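# Hang the ball-filled shallow basket on the stand's peg

## Task

Using its cord handle, hang the shallow basket on the peg of the stand; the task counts as failed unless all of the balls are inside the basket at the end.

## Robot and tools

Robot: two arms, left_arm and right_arm, each with a two-finger parallel gripper and a wrist camera. In the scene frame the origin sits at table-top height midway between the nominal arm bases, +x points out over the table, +z is up, and left_arm is on the +y side. These arm names do not match image left or right. Calibrated bases: left_arm at (-0.049, +0.296, +0.005) m, right_arm at (-0.007, -0.370, +0.045) m, both turned only slightly about z. A camera stand is fixed to the floor behind the arms. Loose objects can occasionally get a short push from outside.

Gripper geometry: the fingers extend along the gripper's +z axis and open and close along its y axis. end_effector_position is the point between the pads, about 1 cm short of the fingertips. Reported positions and orientations can be a few centimetres off, and worse at long reach. Friction and weight can leave a gripper resting a few centimetres from its command without any contact.

Shared row layout: every row holds 14 numbers, 7 for left_arm and then 7 for right_arm: dx, dy, dz, rx, ry, rz, opening. dx, dy, dz are translation offsets along the scene axes, and rx, ry, rz together form one rotation vector, applied about the gripper's own Hand target position. Scale: 1.0 equals 0.6 m or 180 degrees, and values run from -1 to 1. These are offsets from the arm's Hand target as it stood when the action or move began, not absolute poses. Each row counts from that same starting point, not from the row before it. A translation longer than 1.0 may be cut back along its direction. opening is absolute: +1 is fully open (0.094 m) and -1 is closed. To leave an arm in place, send zeros for its six pose numbers and resend its current opening. A 0 in the opening slot is a real command to half-open.

execute_actions(actions, cameras): actions is a list of actions. Each action is a table of up to 15 rows, one per 1/30 s step, and a short table repeats its last row until 15 steps are done. Images come back only for an empty actions list or when cameras names them. Names are cam_high, cam_low, cam_left_wrist, cam_right_wrist, or ["all"]. An unknown name makes the whole call invalid.

move(target, speed, blend, opening_speed, grip_force, blocking, cameras): sends each gripper in a straight line to its target. target is one 14-number row or a list of up to 15 rows, and every row is an offset from the starting Hand targets. speed is in m/s, 0.002 to 2.9, default 0.25, with turning capped at twice that in rad/s. It can be one value or one per target. blend, in metres, rounds corners between listed targets; 0 stops at each target. opening_speed is the rate of opening change per second on the -1..1 scale, at least 0.2; use it to close slowly on fragile items. grip_force is newtons per finger pad, 10 to 50, one value or one per arm. It stays set until changed, and lower values close slowly. blocking=false returns after about 0.5 s while the move keeps running. A move is limited to 10 s and does not avoid obstacles or the other arm. The gripper trails its path, more so at speed and when the arm is nearly straight. Do not route a path near an arm's own base; go around it.

wait(seconds 0 to 10): the robot holds its commands, and any running move goes on. stop(): brakes a running move, which needs some stopping distance. zoom_image(camera, region [x0,y0,x1,y1]): zooms into the newest image from that camera, with pixels counted from the top-left and at most 504 by 504. read_manual: licence texts only. finished_scene(scene): ends the scene for good, so call it only once the basket hangs by itself with every ball in it.

Results: each gripper's end_effector_position (m) and end_effector_quat_wxyz in the scene frame. Hand target is the last commanded pose after clipping, and the next offsets count from it. If the gripper stops short of it, any later command asks for it again, and you can add the missing distance as an offset. grip_measured is the measured opening on the -1..1 scale, reading slightly wide when empty and narrower than the part when squeezing. Joint velocities may say within noise. Joint torques include gravity, and joints 1 to 3 wrap at ±28 N m. Tool commands shows the current commands. A move adds a move: line giving how it ended: done (at rest within 10 mm and 2 degrees), off_target, moving, held or fault, plus limits such as paced (pose clipped) or held (steps withheld). Neither done nor off_target means there is no contact. Orientation commands are clipped to within 40 degrees of the measured orientation at each step.

Cautions: a blocked arm keeps pushing, so command it back past its gripper to ease off. Faster contacts and targets set deeper past contact press harder. Never let the grippers, wrist cameras or fingers collide or grip each other; that can fail the scene. Don't strike fixed or heavy objects, drop parts from height, release moving parts, or strain the camera cables. Anything leaving the table means failure, and so does a ball left outside the basket. Keep the basket level so balls don't roll out. Motors heat when holding loads, staying stretched out or pushing. MOTOR HOT appears at 75 °C, a fault folds the arm at 90 °C, and the arm goes limp at 100 °C.

Each tool is called as a command line: name --argument value for each argument, lists and objects as JSON in quotes; but a table of rows of numbers goes row by row, as --pt "numbers of a row", without its own name.

## Session

execute_actions --actions '[]'

Scene clock: 0.00 s.
left_arm: end_effector_position=(+0.3512, +0.2478, +0.1116) grip_measured=+1.000 end_effector_quat_wxyz=(+0.602, +0.089, +0.792, -0.054) | right_arm: end_effector_position=(+0.4038, -0.4179, +0.1702) grip_measured=+1.000 end_effector_quat_wxyz=(+0.592, +0.124, +0.786, -0.127)
Joint positions: left_arm=[-0.041 1.572 0.362 0.935 0.134 0.061 0.094] | right_arm=[0.067 1.551 0.464 0.793 0.406 0.065 0.094]
Joint velocities: within noise
Joint torques (N m): no reading
Motor temperatures (°C): left_arm=[29 27 33 34 26 25 24] | right_arm=[27 24 37 31 26 24 26]
Heat: left arm: 34 °C; right arm: 37 °C.
Hand target: left_arm +0.3549, +0.2474, +0.1229; +0.616, +0.090, +0.781, -0.054 | right_arm +0.4049, -0.4186, +0.1745; +0.596, +0.126, +0.783, -0.128
Tool commands: left_gripper/opening=+1.0 right_gripper/opening=+1.0

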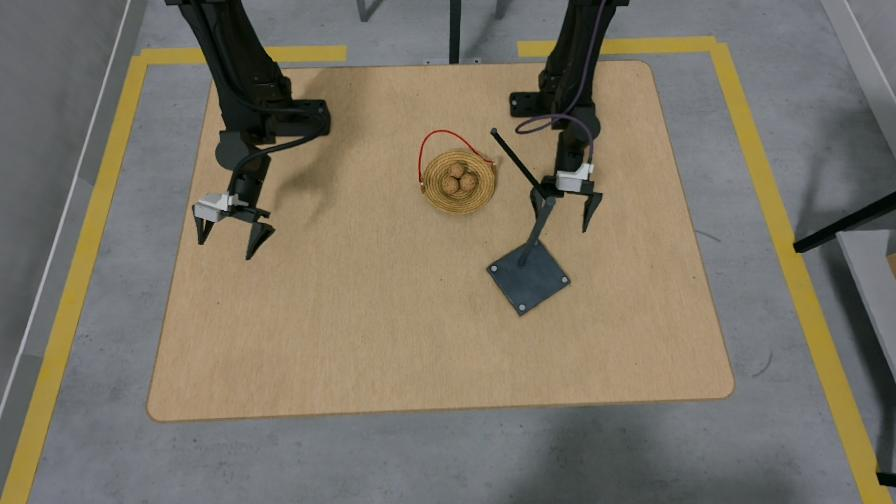

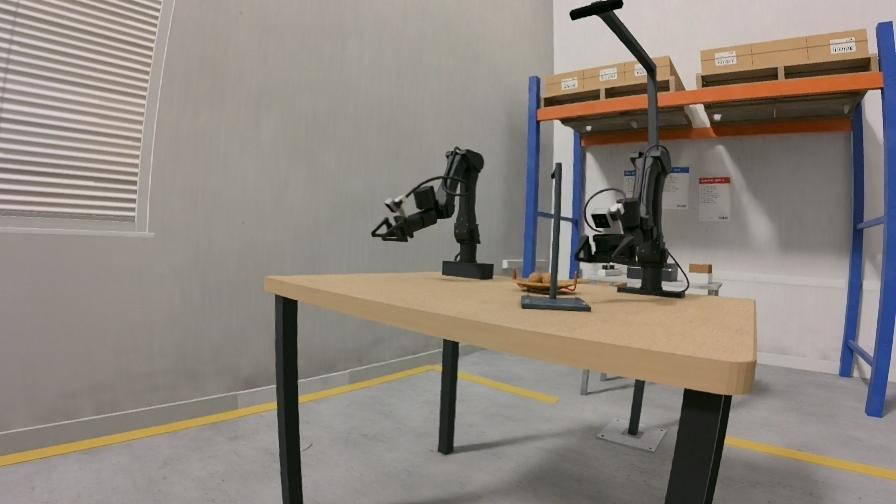

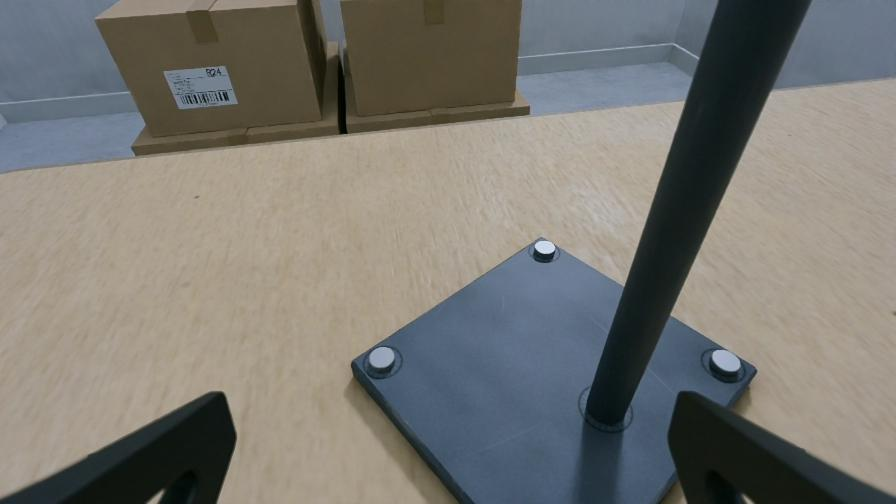

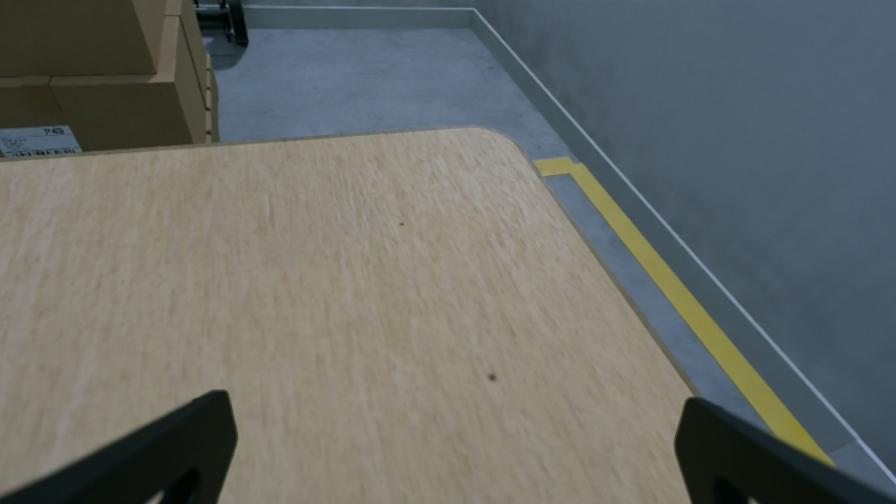

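zoom_image --camera "cam_high" --region '[390, 100, 620, 330]'

zoom_image --camera "cam_low" --region '[480, 140, 680, 320]'

Scaled by 2.191 from the camera's 896x504 image, which has a finer 1280x720 frame.

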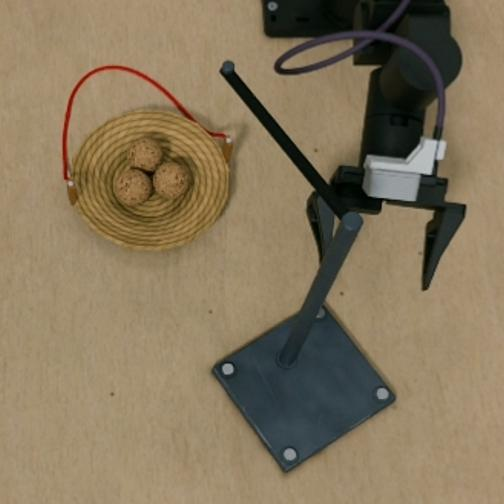

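Scaled by 2.520 from the camera's 896x504 image, which has a finer 1280x720 frame.

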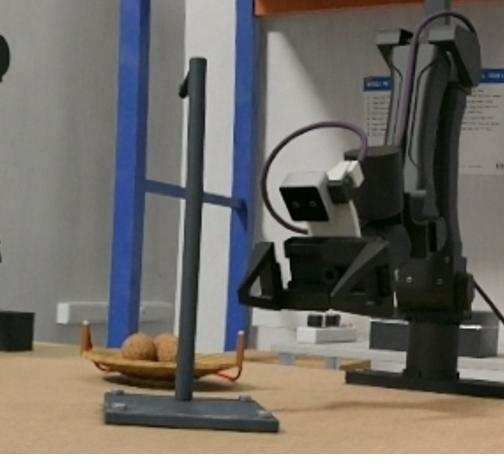

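move --pt "-0.2 0.05 0.1 0 0 0 1 0 0 0 0 0 0 1" --pt "-0.3 -0.1 0.33 0 0.3 0 1 0 0 0 0 0 0 1" --blend 0.03 --cameras '["all"]'

Scene clock: 46.87 s.
left_arm: end_effector_position=(+0.1750, +0.1903, +0.3117) grip_measured=+1.000 end_effector_quat_wxyz=(+0.206, +0.054, +0.973, -0.090) | right_arm: end_effector_position=(+0.4038, -0.4179, +0.1702) grip_measured=+1.000 end_effector_quat_wxyz=(+0.592, +0.124, +0.786, -0.127)
Joint positions: left_arm=[-0.413 1.279 1.731 -1.569 0.015 -0.326 0.094] | right_arm=[0.067 1.551 0.464 0.793 0.406 0.065 0.094]
Joint torques (N m): left_arm=[-0.77 -2.86 8.62 0.94 0.03 -0.08] | right_arm=[-0.02 -5.27 4.46 1.61 0.13 -0.03]
Heat: left arm: 38 °C; right arm: 37 °C.
Hand target: left_arm +0.1749, +0.1875, +0.3210; +0.194, +0.055, +0.975, -0.089 | right_arm +0.4049, -0.4186, +0.1745; +0.596, +0.126, +0.783, -0.128
Off the commanded pose: left_arm 0.010 m, 1 deg | right_arm 0.005 m, 1 deg.
joint sent to its limit (left arm) — joint 4 (wrist pitch), lower limit. The joint targets are off in orientation, not in position.
move: done

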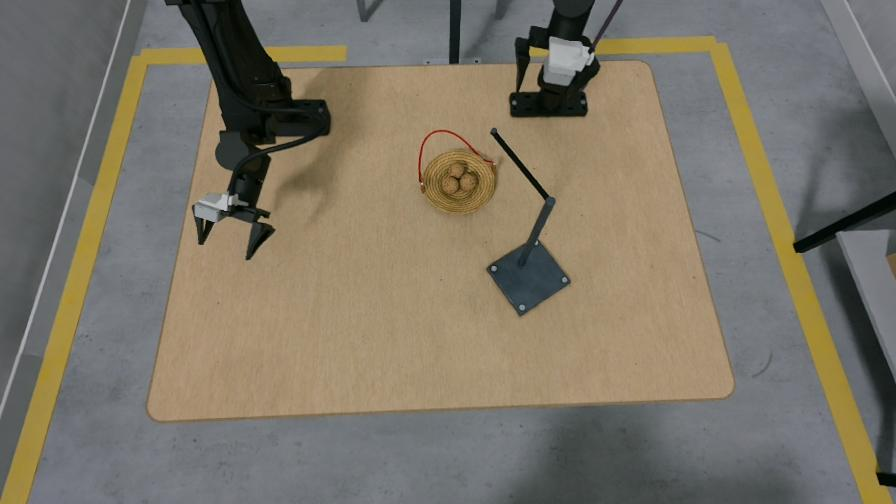

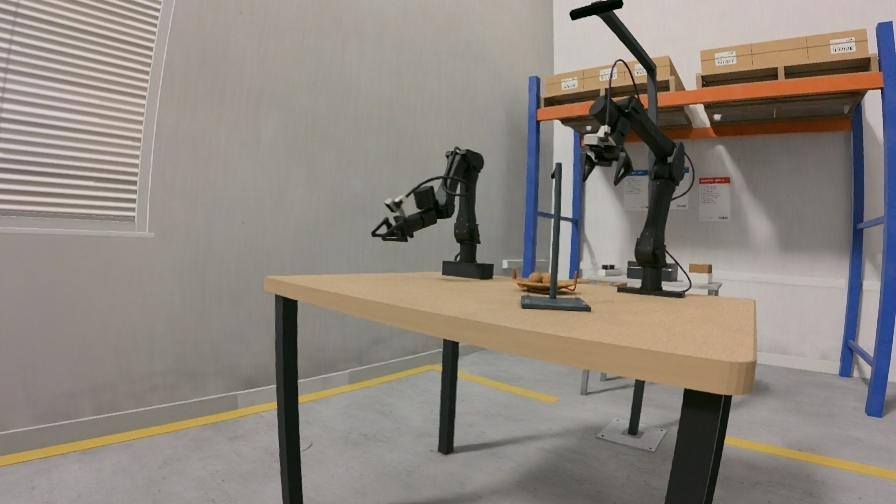

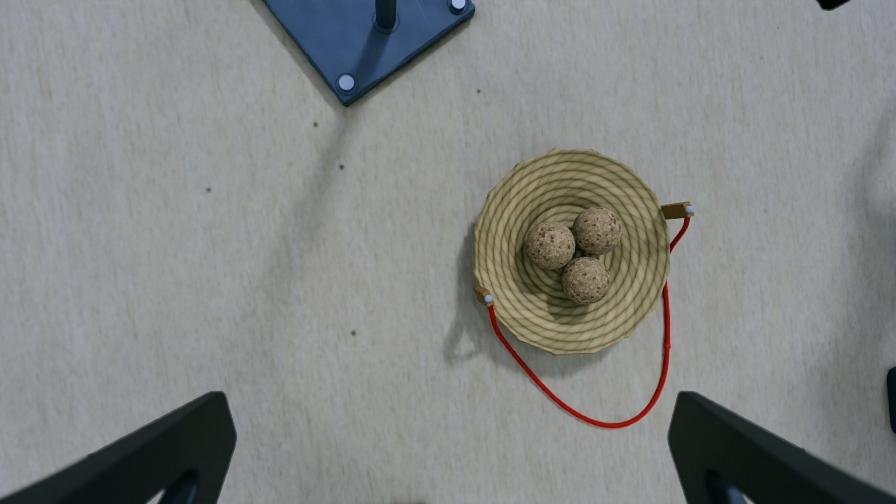

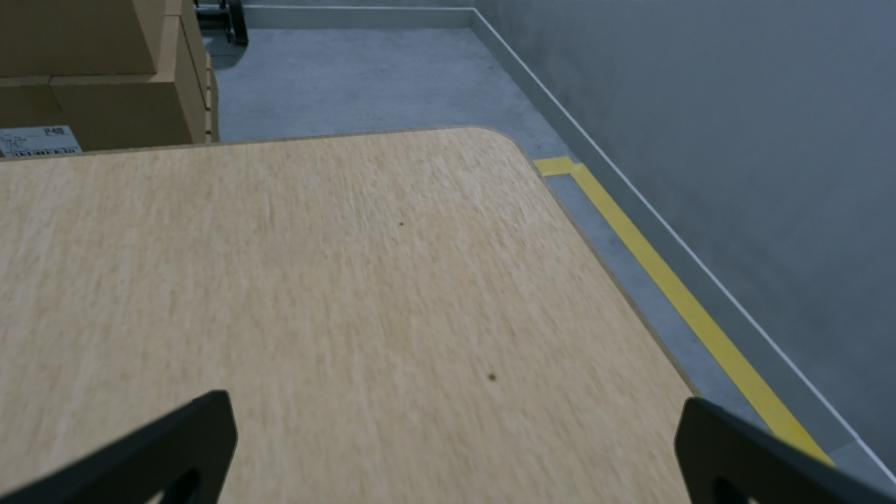

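move --target '[-0.05,0.03,0.07,0,-0.25,0,1,0,0,0,0,0,0,1]' --cameras '["cam_left_wrist","cam_high"]'

Scene clock: 63.50 s.
left_arm: end_effector_position=(+0.1433, +0.2046, +0.3590) grip_measured=+1.000 end_effector_quat_wxyz=(+0.542, +0.097, +0.833, -0.057) | right_arm: end_effector_position=(+0.4038, -0.4179, +0.1702) grip_measured=+1.000 end_effector_quat_wxyz=(+0.592, +0.124, +0.786, -0.127)
Joint positions: left_arm=[-1.047 0.723 1.24 -1.107 -0.756 -0.419 0.094] | right_arm=[0.067 1.551 0.464 0.793 0.406 0.065 0.094]
Joint torques (N m): left_arm=[-0.55 0.7 5.27 1.65 -0.43 -0.09] | right_arm=[-0.02 -5.23 4.49 1.63 0.12 -0.05]
Heat: left arm: 37 °C; right arm: 37 °C.
Hand target: left_arm +0.1449, +0.2054, +0.3629; +0.552, +0.085, +0.827, -0.061 | right_arm +0.4049, -0.4186, +0.1745; +0.596, +0.126, +0.783, -0.128
Off the commanded pose: left_arm 0.004 m, 2 deg | right_arm 0.005 m, 1 deg.
move: done
Images, in order (width x height): cam_high 896x504, cam_left_wrist 896x504.

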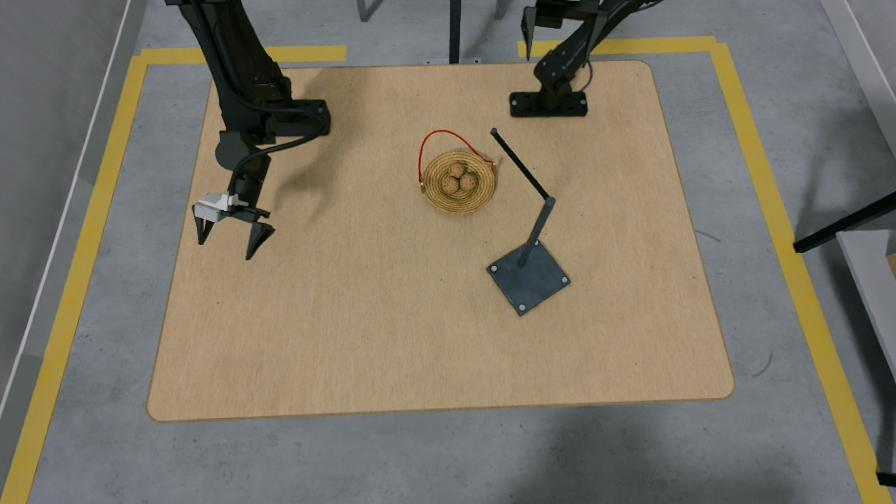

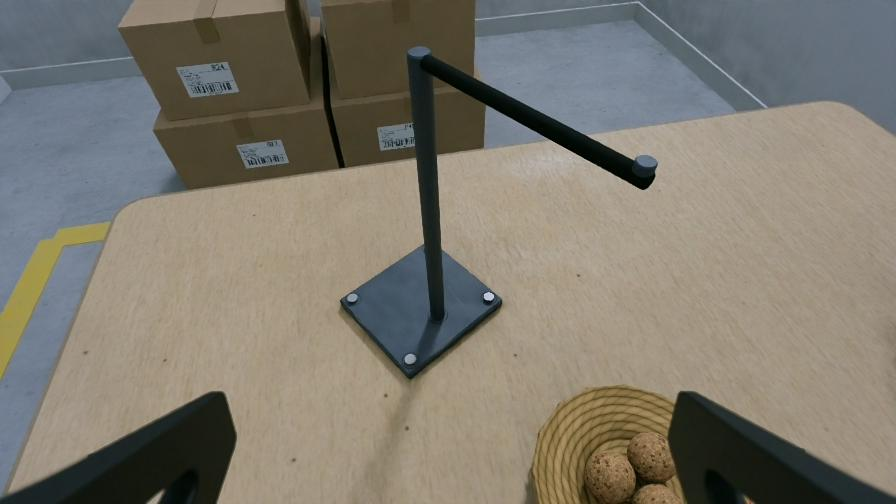

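move --target '[-0.242,-0.309,-0.355,0.146,0.195,-0.26,1,0,0,0,0,0,0,1]' --cameras '["cam_left_wrist","cam_high"]'

Scene clock: 116.87 s.
left_arm: end_effector_position=(+0.0010, +0.0247, +0.1495) grip_measured=+1.000 end_effector_quat_wxyz=(+0.180, +0.491, +0.846, -0.103) | right_arm: end_effector_position=(+0.4038, -0.4179, +0.1702) grip_measured=+1.000 end_effector_quat_wxyz=(+0.592, +0.124, +0.786, -0.127)
Joint positions: left_arm=[-1.489 1.225 1.017 -0.984 -0.182 -0.423 0.094] | right_arm=[0.067 1.551 0.464 0.793 0.406 0.065 0.094]
Joint torques (N m): left_arm=[-0.72 -3.62 6.75 1.05 -0.16 0.04] | right_arm=[-0.08 -5.29 4.55 1.62 0.14 -0.05]
Heat: left arm: 37 °C; right arm: 37 °C.
Hand target: left_arm -0.0003, +0.0200, +0.1499; +0.186, +0.495, +0.842, -0.110 | right_arm +0.4049, -0.4186, +0.1745; +0.596, +0.126, +0.783, -0.128
Off the commanded pose: left_arm 0.005 m, 1 deg | right_arm 0.005 m, 1 deg.
move: done
Images, in order (width x height): cam_high 896x504, cam_left_wrist 896x504.

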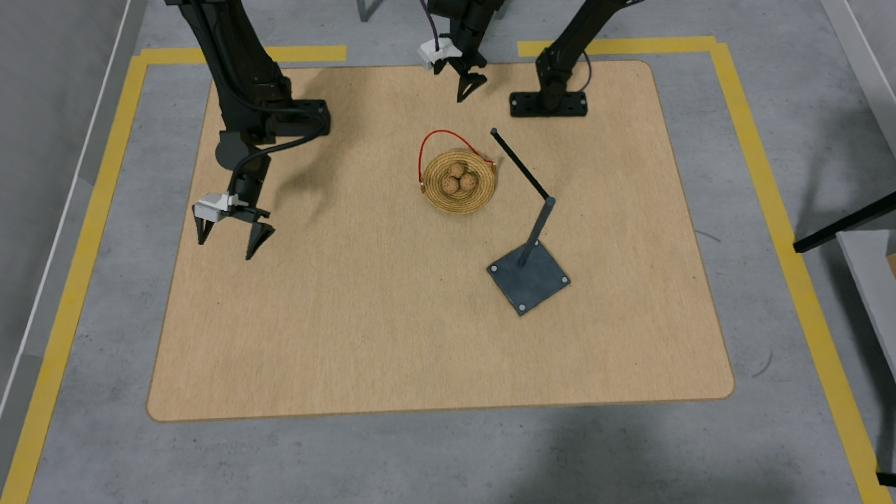

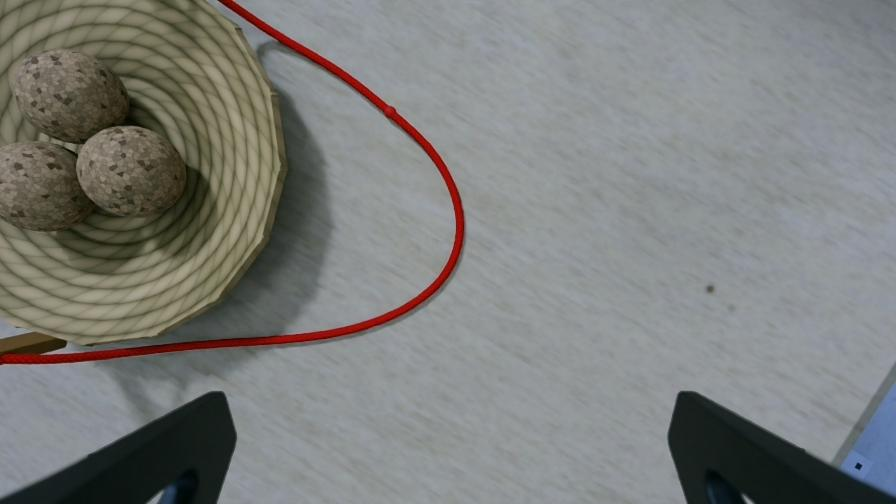

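move --target '[0.028,-0.068,-0.175,0,0,0,-0.2,0,0,0,0,0,0,1]' --speed 0.15 --cameras '["cam_left_wrist","cam_high"]'

zoom_image --camera "cam_high" --region '[390, 50, 560, 220]'

Scene clock: 132.43 s.
left_arm: end_effector_position=(+0.0134, -0.0171, +0.0456) grip_measured=-0.198 end_effector_quat_wxyz=(+0.180, +0.497, +0.842, -0.106) | right_arm: end_effector_position=(+0.4038, -0.4179, +0.1702) grip_measured=+1.000 end_effector_quat_wxyz=(+0.592, +0.124, +0.786, -0.127)
Joint positions: left_arm=[-1.446 1.484 0.789 -0.485 -0.16 -0.369 0.038] | right_arm=[0.067 1.551 0.464 0.793 0.406 0.065 0.094]
Joint torques (N m): left_arm=[0.62 -5.01 6.38 1.1 -0.13 0.04] | right_arm=[-0.01 -5.24 4.52 1.61 0.13 -0.03]
Heat: left arm: 37 °C; right arm: 37 °C.
Hand target: left_arm +0.0165, -0.0209, +0.0450; +0.186, +0.495, +0.842, -0.111 | right_arm +0.4049, -0.4186, +0.1745; +0.596, +0.126, +0.783, -0.128
Off the commanded pose: left_arm 0.005 m, 1 deg | right_arm 0.005 m, 1 deg.
move: done
Images, in order (width x height): cam_high 896x504, cam_left_wrist 896x504.

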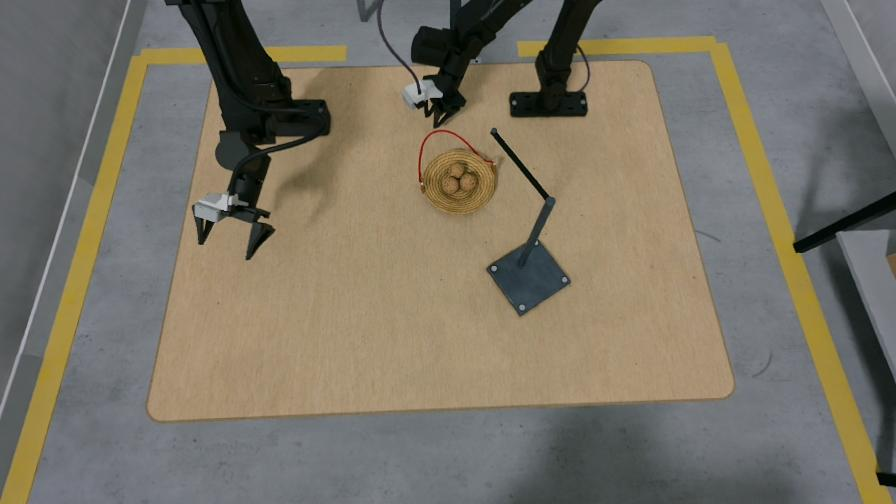

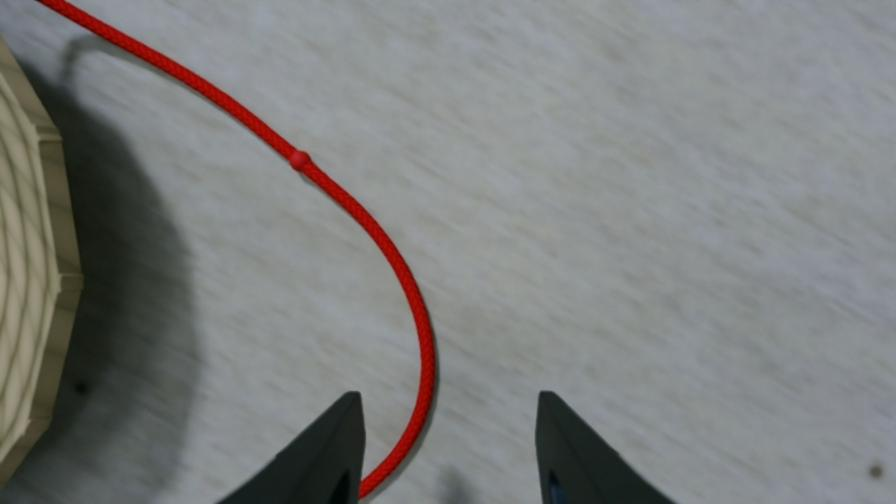

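Scaled by 2.965 from the camera's 896x504 image, which has a finer 1280x720 frame.

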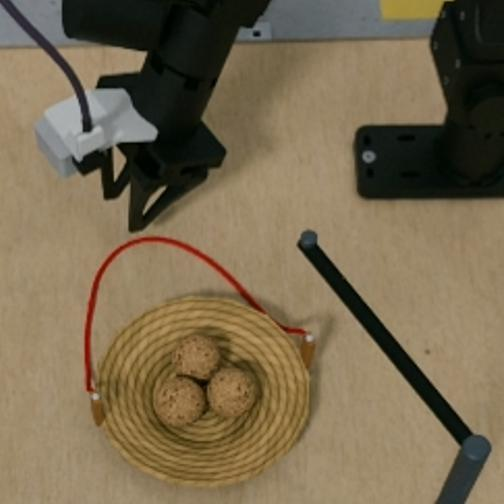

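move --target '[0.007,0.004,-0.053,0,0,0,-0.4,0,0,0,0,0,0,1]' --speed 0.05 --cameras '["cam_left_wrist"]'

Scene clock: 141.43 s.
left_arm: end_effector_position=(+0.0177, -0.0160, +0.0148) grip_measured=-0.398 end_effector_quat_wxyz=(+0.181, +0.496, +0.842, -0.107) | right_arm: end_effector_position=(+0.4038, -0.4179, +0.1702) grip_measured=+1.000 end_effector_quat_wxyz=(+0.592, +0.124, +0.786, -0.127)
Joint positions: left_arm=[-1.428 1.55 0.707 -0.332 -0.153 -0.353 0.028] | right_arm=[0.067 1.551 0.464 0.793 0.406 0.065 0.094]
Joint torques (N m): left_arm=[0.61 -5.16 5.64 1.1 -0.12 0.05] | right_arm=[-0.01 -5.23 4.53 1.62 0.12 -0.02]
Heat: left arm: 37 °C; right arm: 37 °C.
Hand target: left_arm +0.0208, -0.0184, +0.0132; +0.186, +0.495, +0.842, -0.110 | right_arm +0.4049, -0.4186, +0.1745; +0.596, +0.126, +0.783, -0.128
Off the commanded pose: left_arm 0.004 m, 1 deg | right_arm 0.005 m, 1 deg.
move: done
Images, in order (width x height): cam_left_wrist 896x504.

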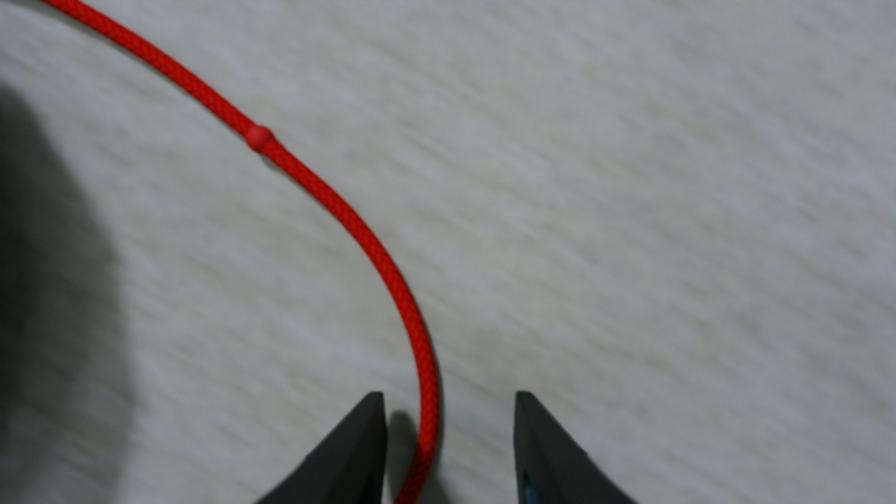

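move --pt "0 0 -0.007 0 0 0 -0.4 0 0 0 0 0 0 1" --pt "0 0 -0.007 0 0 0 -1 0 0 0 0 0 0 1" --speed 0.05 --opening_speed 0.5 --cameras '["cam_left_wrist"]'

Scene clock: 148.27 s.
left_arm: end_effector_position=(+0.0182, -0.0188, +0.0130) grip_measured=-0.971 end_effector_quat_wxyz=(+0.184, +0.495, +0.842, -0.111) | right_arm: end_effector_position=(+0.4038, -0.4179, +0.1702) grip_measured=+1.000 end_effector_quat_wxyz=(+0.592, +0.124, +0.786, -0.127)
Joint positions: left_arm=[-1.427 1.559 0.702 -0.307 -0.153 -0.353 0.001] | right_arm=[0.067 1.551 0.464 0.793 0.406 0.065 0.094]
Joint torques (N m): left_arm=[0.58 -5.05 5.18 1.1 -0.12 0.04] | right_arm=[-0.03 -5.26 4.53 1.62 0.13 -0.04]
Heat: left arm: 37 °C; right arm: 37 °C.
Hand target: left_arm +0.0207, -0.0184, +0.0090; +0.186, +0.495, +0.842, -0.110 | right_arm +0.4049, -0.4186, +0.1745; +0.596, +0.126, +0.783, -0.128
Off the commanded pose: left_arm 0.005 m, 0 deg | right_arm 0.005 m, 1 deg.
move: done
Images, in order (width x height): cam_left_wrist 896x504.

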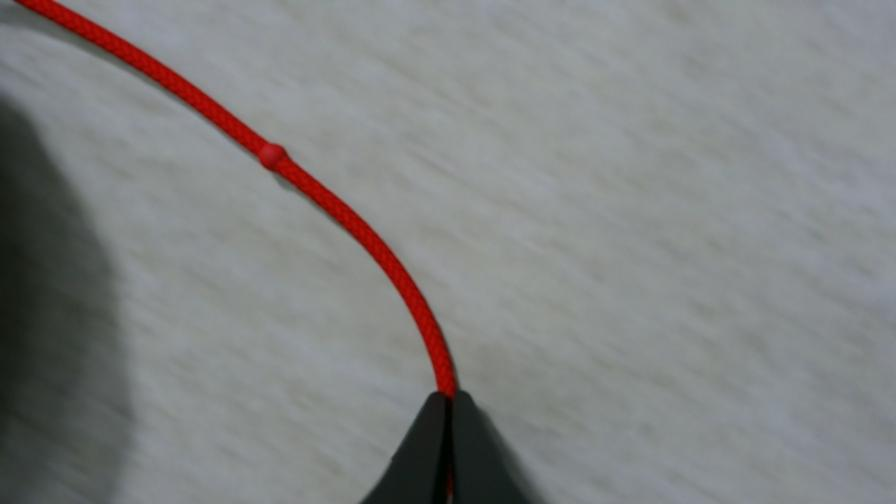

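move --pt "0.1 0.025 0.21 0 0 0 -1 0 0 0 0 0 0 1" --pt "0.257 0.065 0.305 0 0 0 -1 0 0 0 0 0 0 1" --speed 0.08 --blend '[0.03,0]' --cameras '["all"]'

zoom_image --camera "cam_low" --region '[480, 100, 680, 320]'

Scene clock: 158.80 s.
left_arm: end_effector_position=(+0.1700, +0.0266, +0.1814) grip_measured=-0.974 end_effector_quat_wxyz=(+0.174, +0.494, +0.846, -0.102) | right_arm: end_effector_position=(+0.4038, -0.4179, +0.1702) grip_measured=+1.000 end_effector_quat_wxyz=(+0.592, +0.124, +0.786, -0.127)
Joint positions: left_arm=[-0.826 1.493 1.354 -1.034 0.084 0.193 0.001] | right_arm=[0.067 1.551 0.464 0.793 0.406 0.065 0.094]
Joint torques (N m): left_arm=[0.38 -5.57 10.7 0.86 0.14 0.05] | right_arm=[-0.02 -5.24 4.52 1.61 0.13 -0.03]
Heat: left arm: 36 °C; right arm: 37 °C.
Hand target: left_arm +0.1750, +0.0206, +0.1918; +0.186, +0.495, +0.842, -0.110 | right_arm +0.4049, -0.4186, +0.1745; +0.596, +0.126, +0.783, -0.128
Off the commanded pose: left_arm 0.013 m, 2 deg | right_arm 0.005 m, 1 deg.
move: off_target (left_arm)

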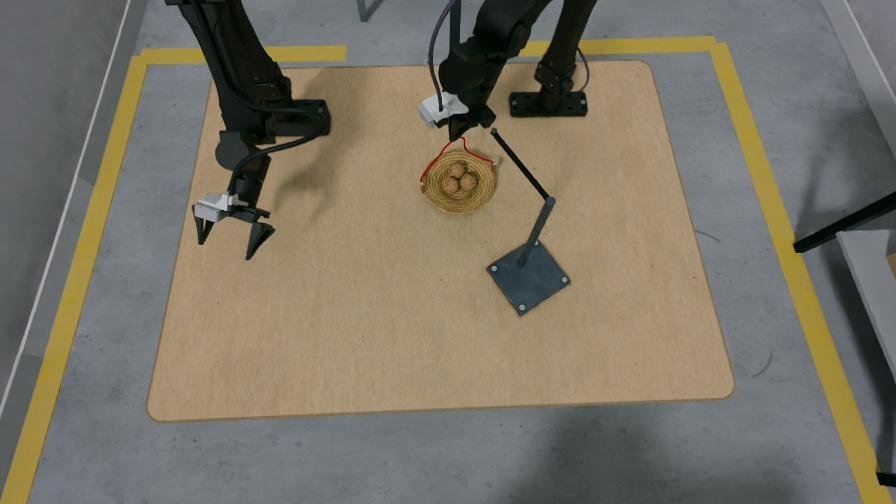

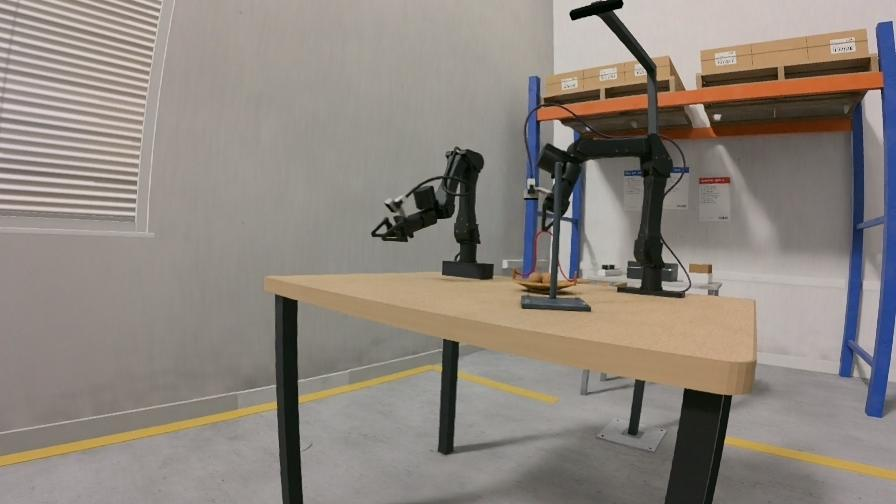

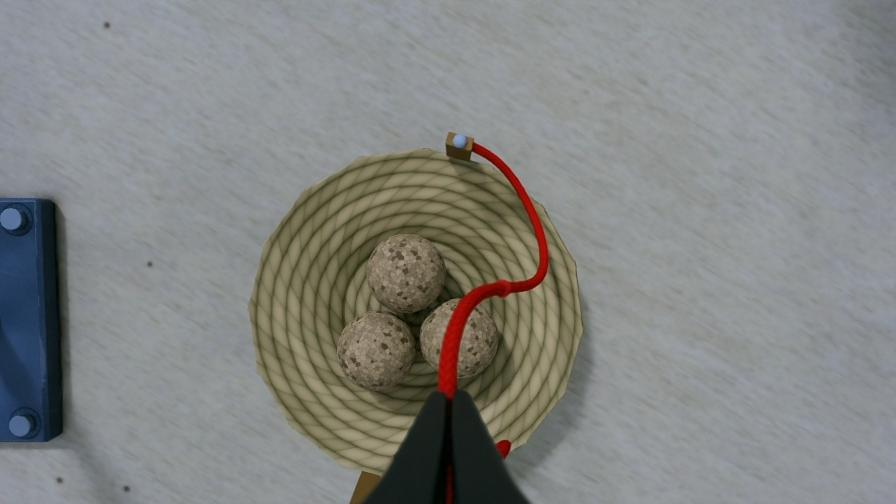

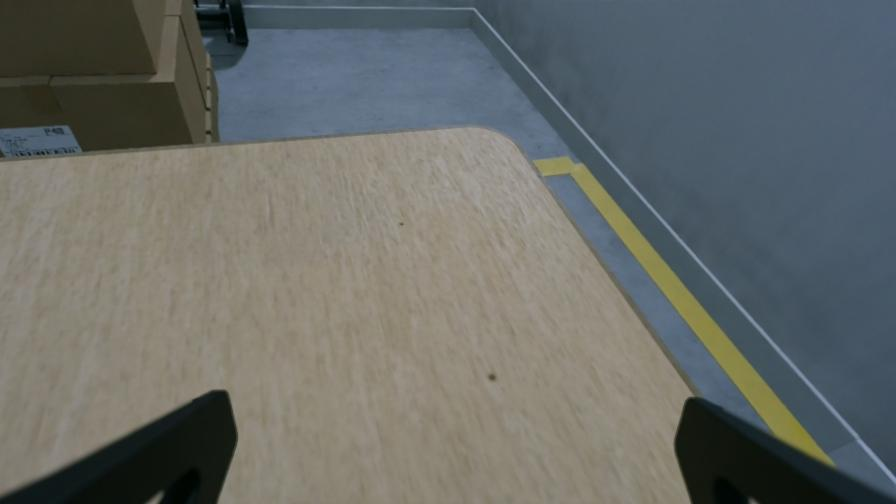

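Scaled by 2.291 from the camera's 896x504 image, which has a finer 1280x720 frame.

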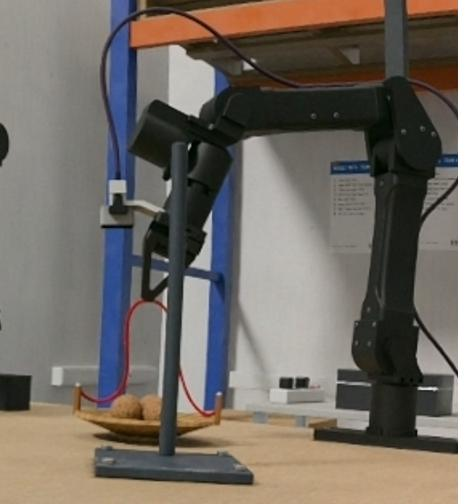

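move --target '[0.022,-0.005,0.14,0,0,0,-1,0,0,0,0,0,0,1]' --speed 0.04 --cameras '["all"]'

zoom_image --camera "cam_low" --region '[480, 100, 680, 320]'

Scene clock: 167.13 s.
left_arm: end_effector_position=(+0.1843, +0.0205, +0.2676) grip_measured=-0.974 end_effector_quat_wxyz=(+0.176, +0.495, +0.845, -0.103) | right_arm: end_effector_position=(+0.4038, -0.4179, +0.1702) grip_measured=+1.000 end_effector_quat_wxyz=(+0.592, +0.124, +0.786, -0.127)
Joint positions: left_arm=[-0.802 1.636 1.852 -1.386 0.094 0.218 0.001] | right_arm=[0.067 1.551 0.464 0.793 0.406 0.065 0.094]
Joint torques (N m): left_arm=[0.66 -6.19 9.81 0.82 0.12 0.04] | right_arm=[-0.05 -5.26 4.52 1.6 0.13 -0.03]
Heat: left arm: 36 °C; right arm: 37 °C.
Hand target: left_arm +0.1881, +0.0176, +0.2758; +0.186, +0.495, +0.842, -0.110 | right_arm +0.4049, -0.4186, +0.1745; +0.596, +0.126, +0.783, -0.128
Off the commanded pose: left_arm 0.010 m, 1 deg | right_arm 0.005 m, 1 deg.
move: done

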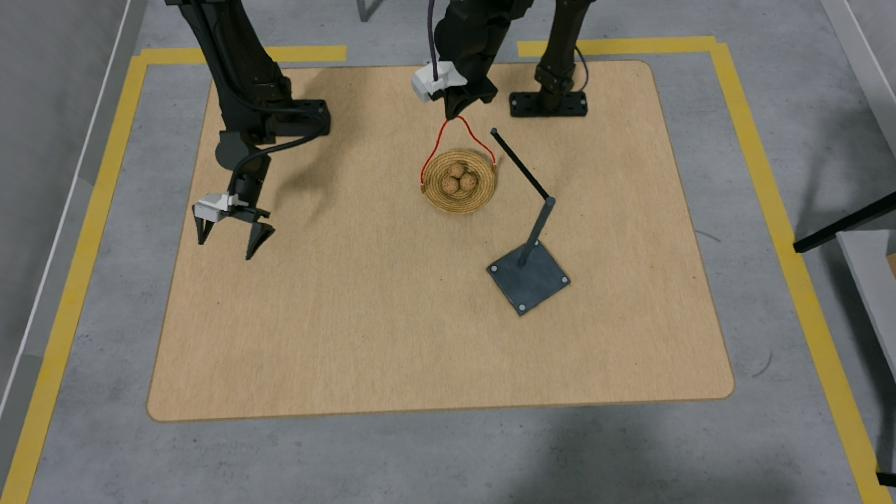

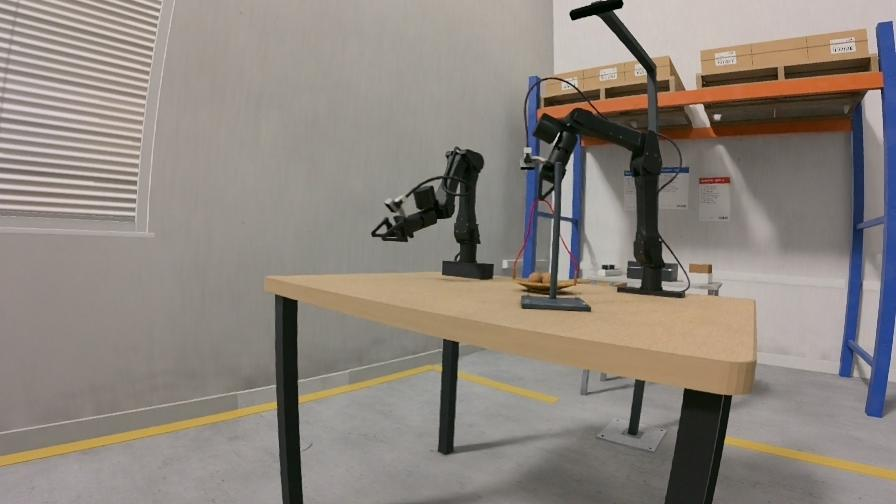

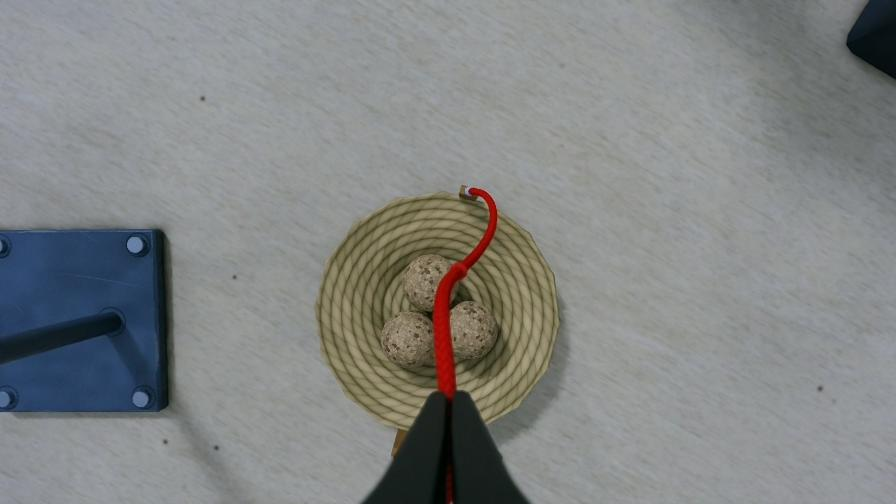

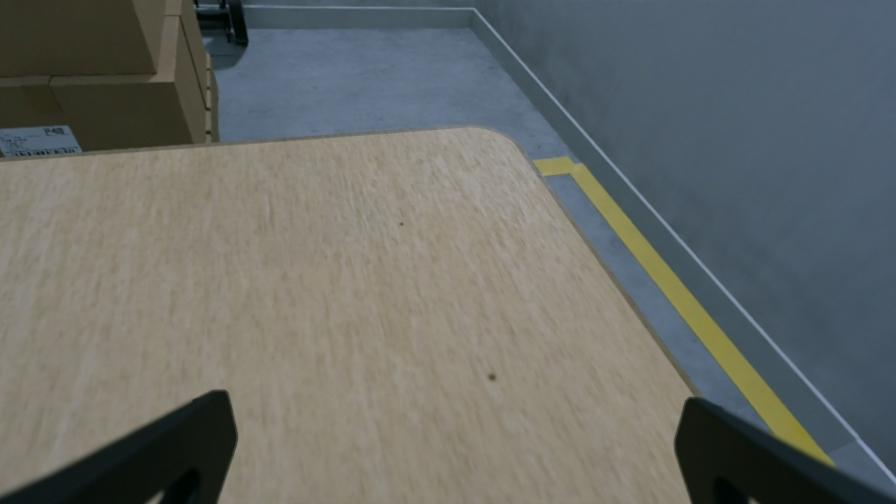

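Scaled by 2.291 from the camera's 896x504 image, which has a finer 1280x720 frame.

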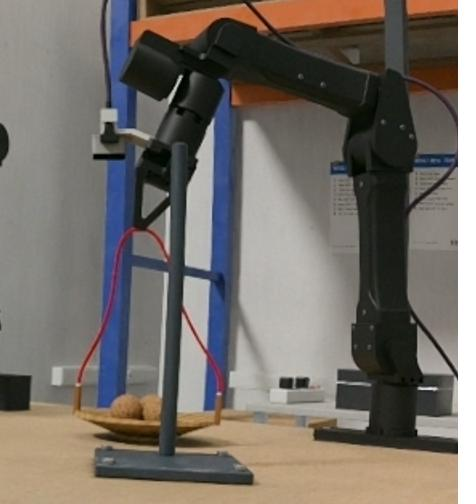

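move --target '[-0.007,-0.005,0.158,-0.146,-0.081,0,-1,0,0,0,0,0,0,1]' --speed 0.035 --cameras '["all"]'

zoom_image --camera "cam_low" --region '[480, 100, 680, 320]'

zoom_image --camera "cam_high" --region '[390, 50, 560, 220]'

Scene clock: 186.07 s.
left_arm: end_effector_position=(+0.1830, +0.0156, +0.3473) grip_measured=-0.977 end_effector_quat_wxyz=(+0.359, +0.458, +0.784, -0.218) | right_arm: end_effector_position=(+0.4038, -0.4179, +0.1702) grip_measured=+1.000 end_effector_quat_wxyz=(+0.592, +0.124, +0.786, -0.127)
Joint positions: left_arm=[-0.746 1.351 1.652 -1.029 0.234 0.186 0.001] | right_arm=[0.067 1.551 0.464 0.793 0.406 0.065 0.094]
Joint torques (N m): left_arm=[0.65 -7.56 6.83 1.99 0.22 -0.09] | right_arm=[0.01 -5.2 4.55 1.6 0.14 -0.05]
Heat: left arm: 36 °C; right arm: 37 °C.
Hand target: left_arm +0.1839, +0.0146, +0.3708; +0.398, +0.450, +0.764, -0.235 | right_arm +0.4049, -0.4186, +0.1745; +0.596, +0.126, +0.783, -0.128
Off the commanded pose: left_arm 0.023 m, 5 deg | right_arm 0.005 m, 1 deg.
move: off_target (left_arm)

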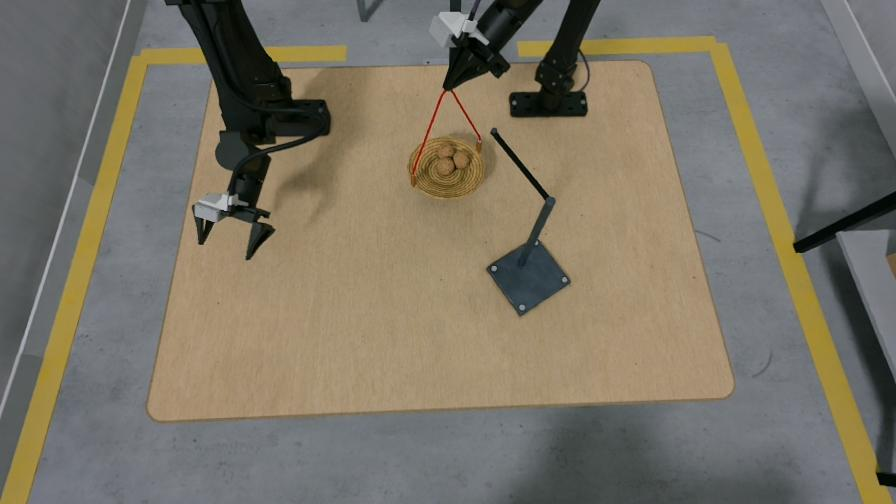

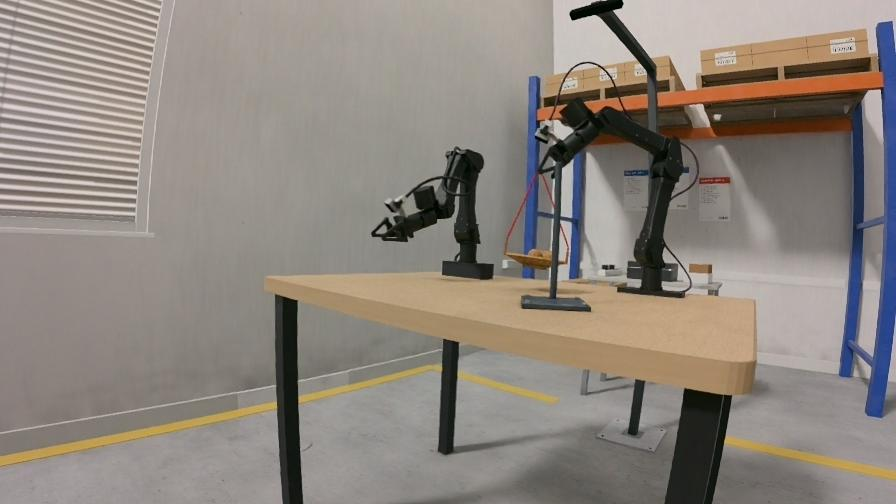

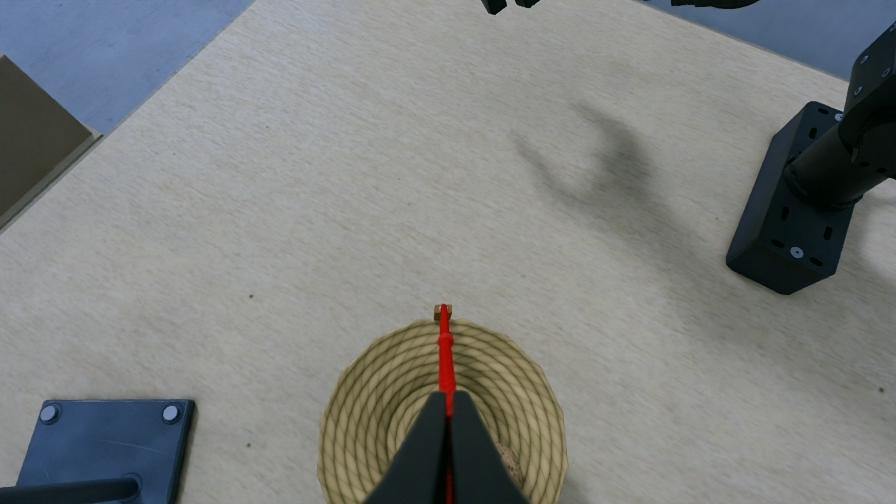

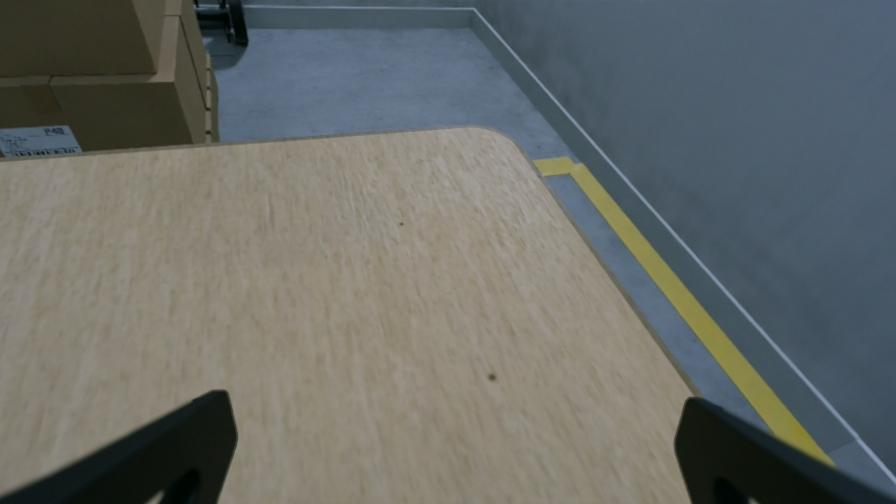

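Scaled by 2.291 from the camera's 896x504 image, which has a finer 1280x720 frame.

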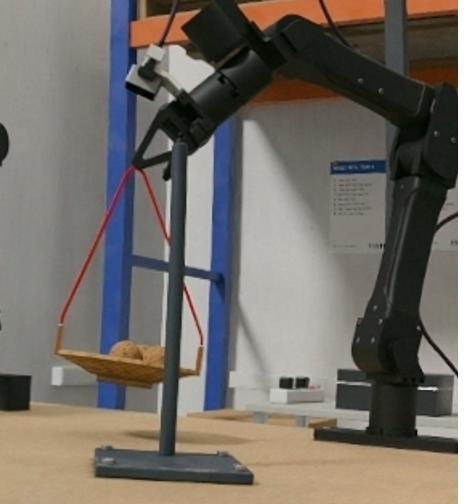

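Scaled by 2.965 from the camera's 896x504 image, which has a finer 1280x720 frame.

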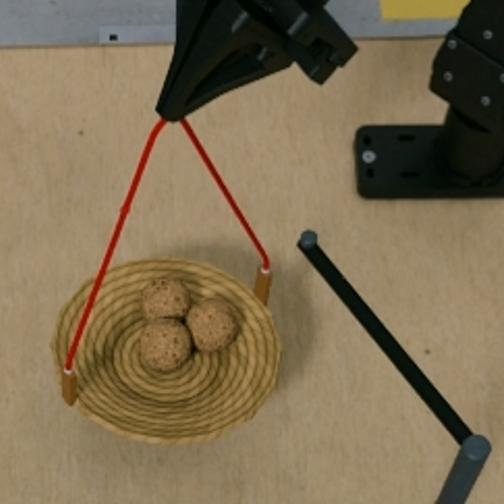

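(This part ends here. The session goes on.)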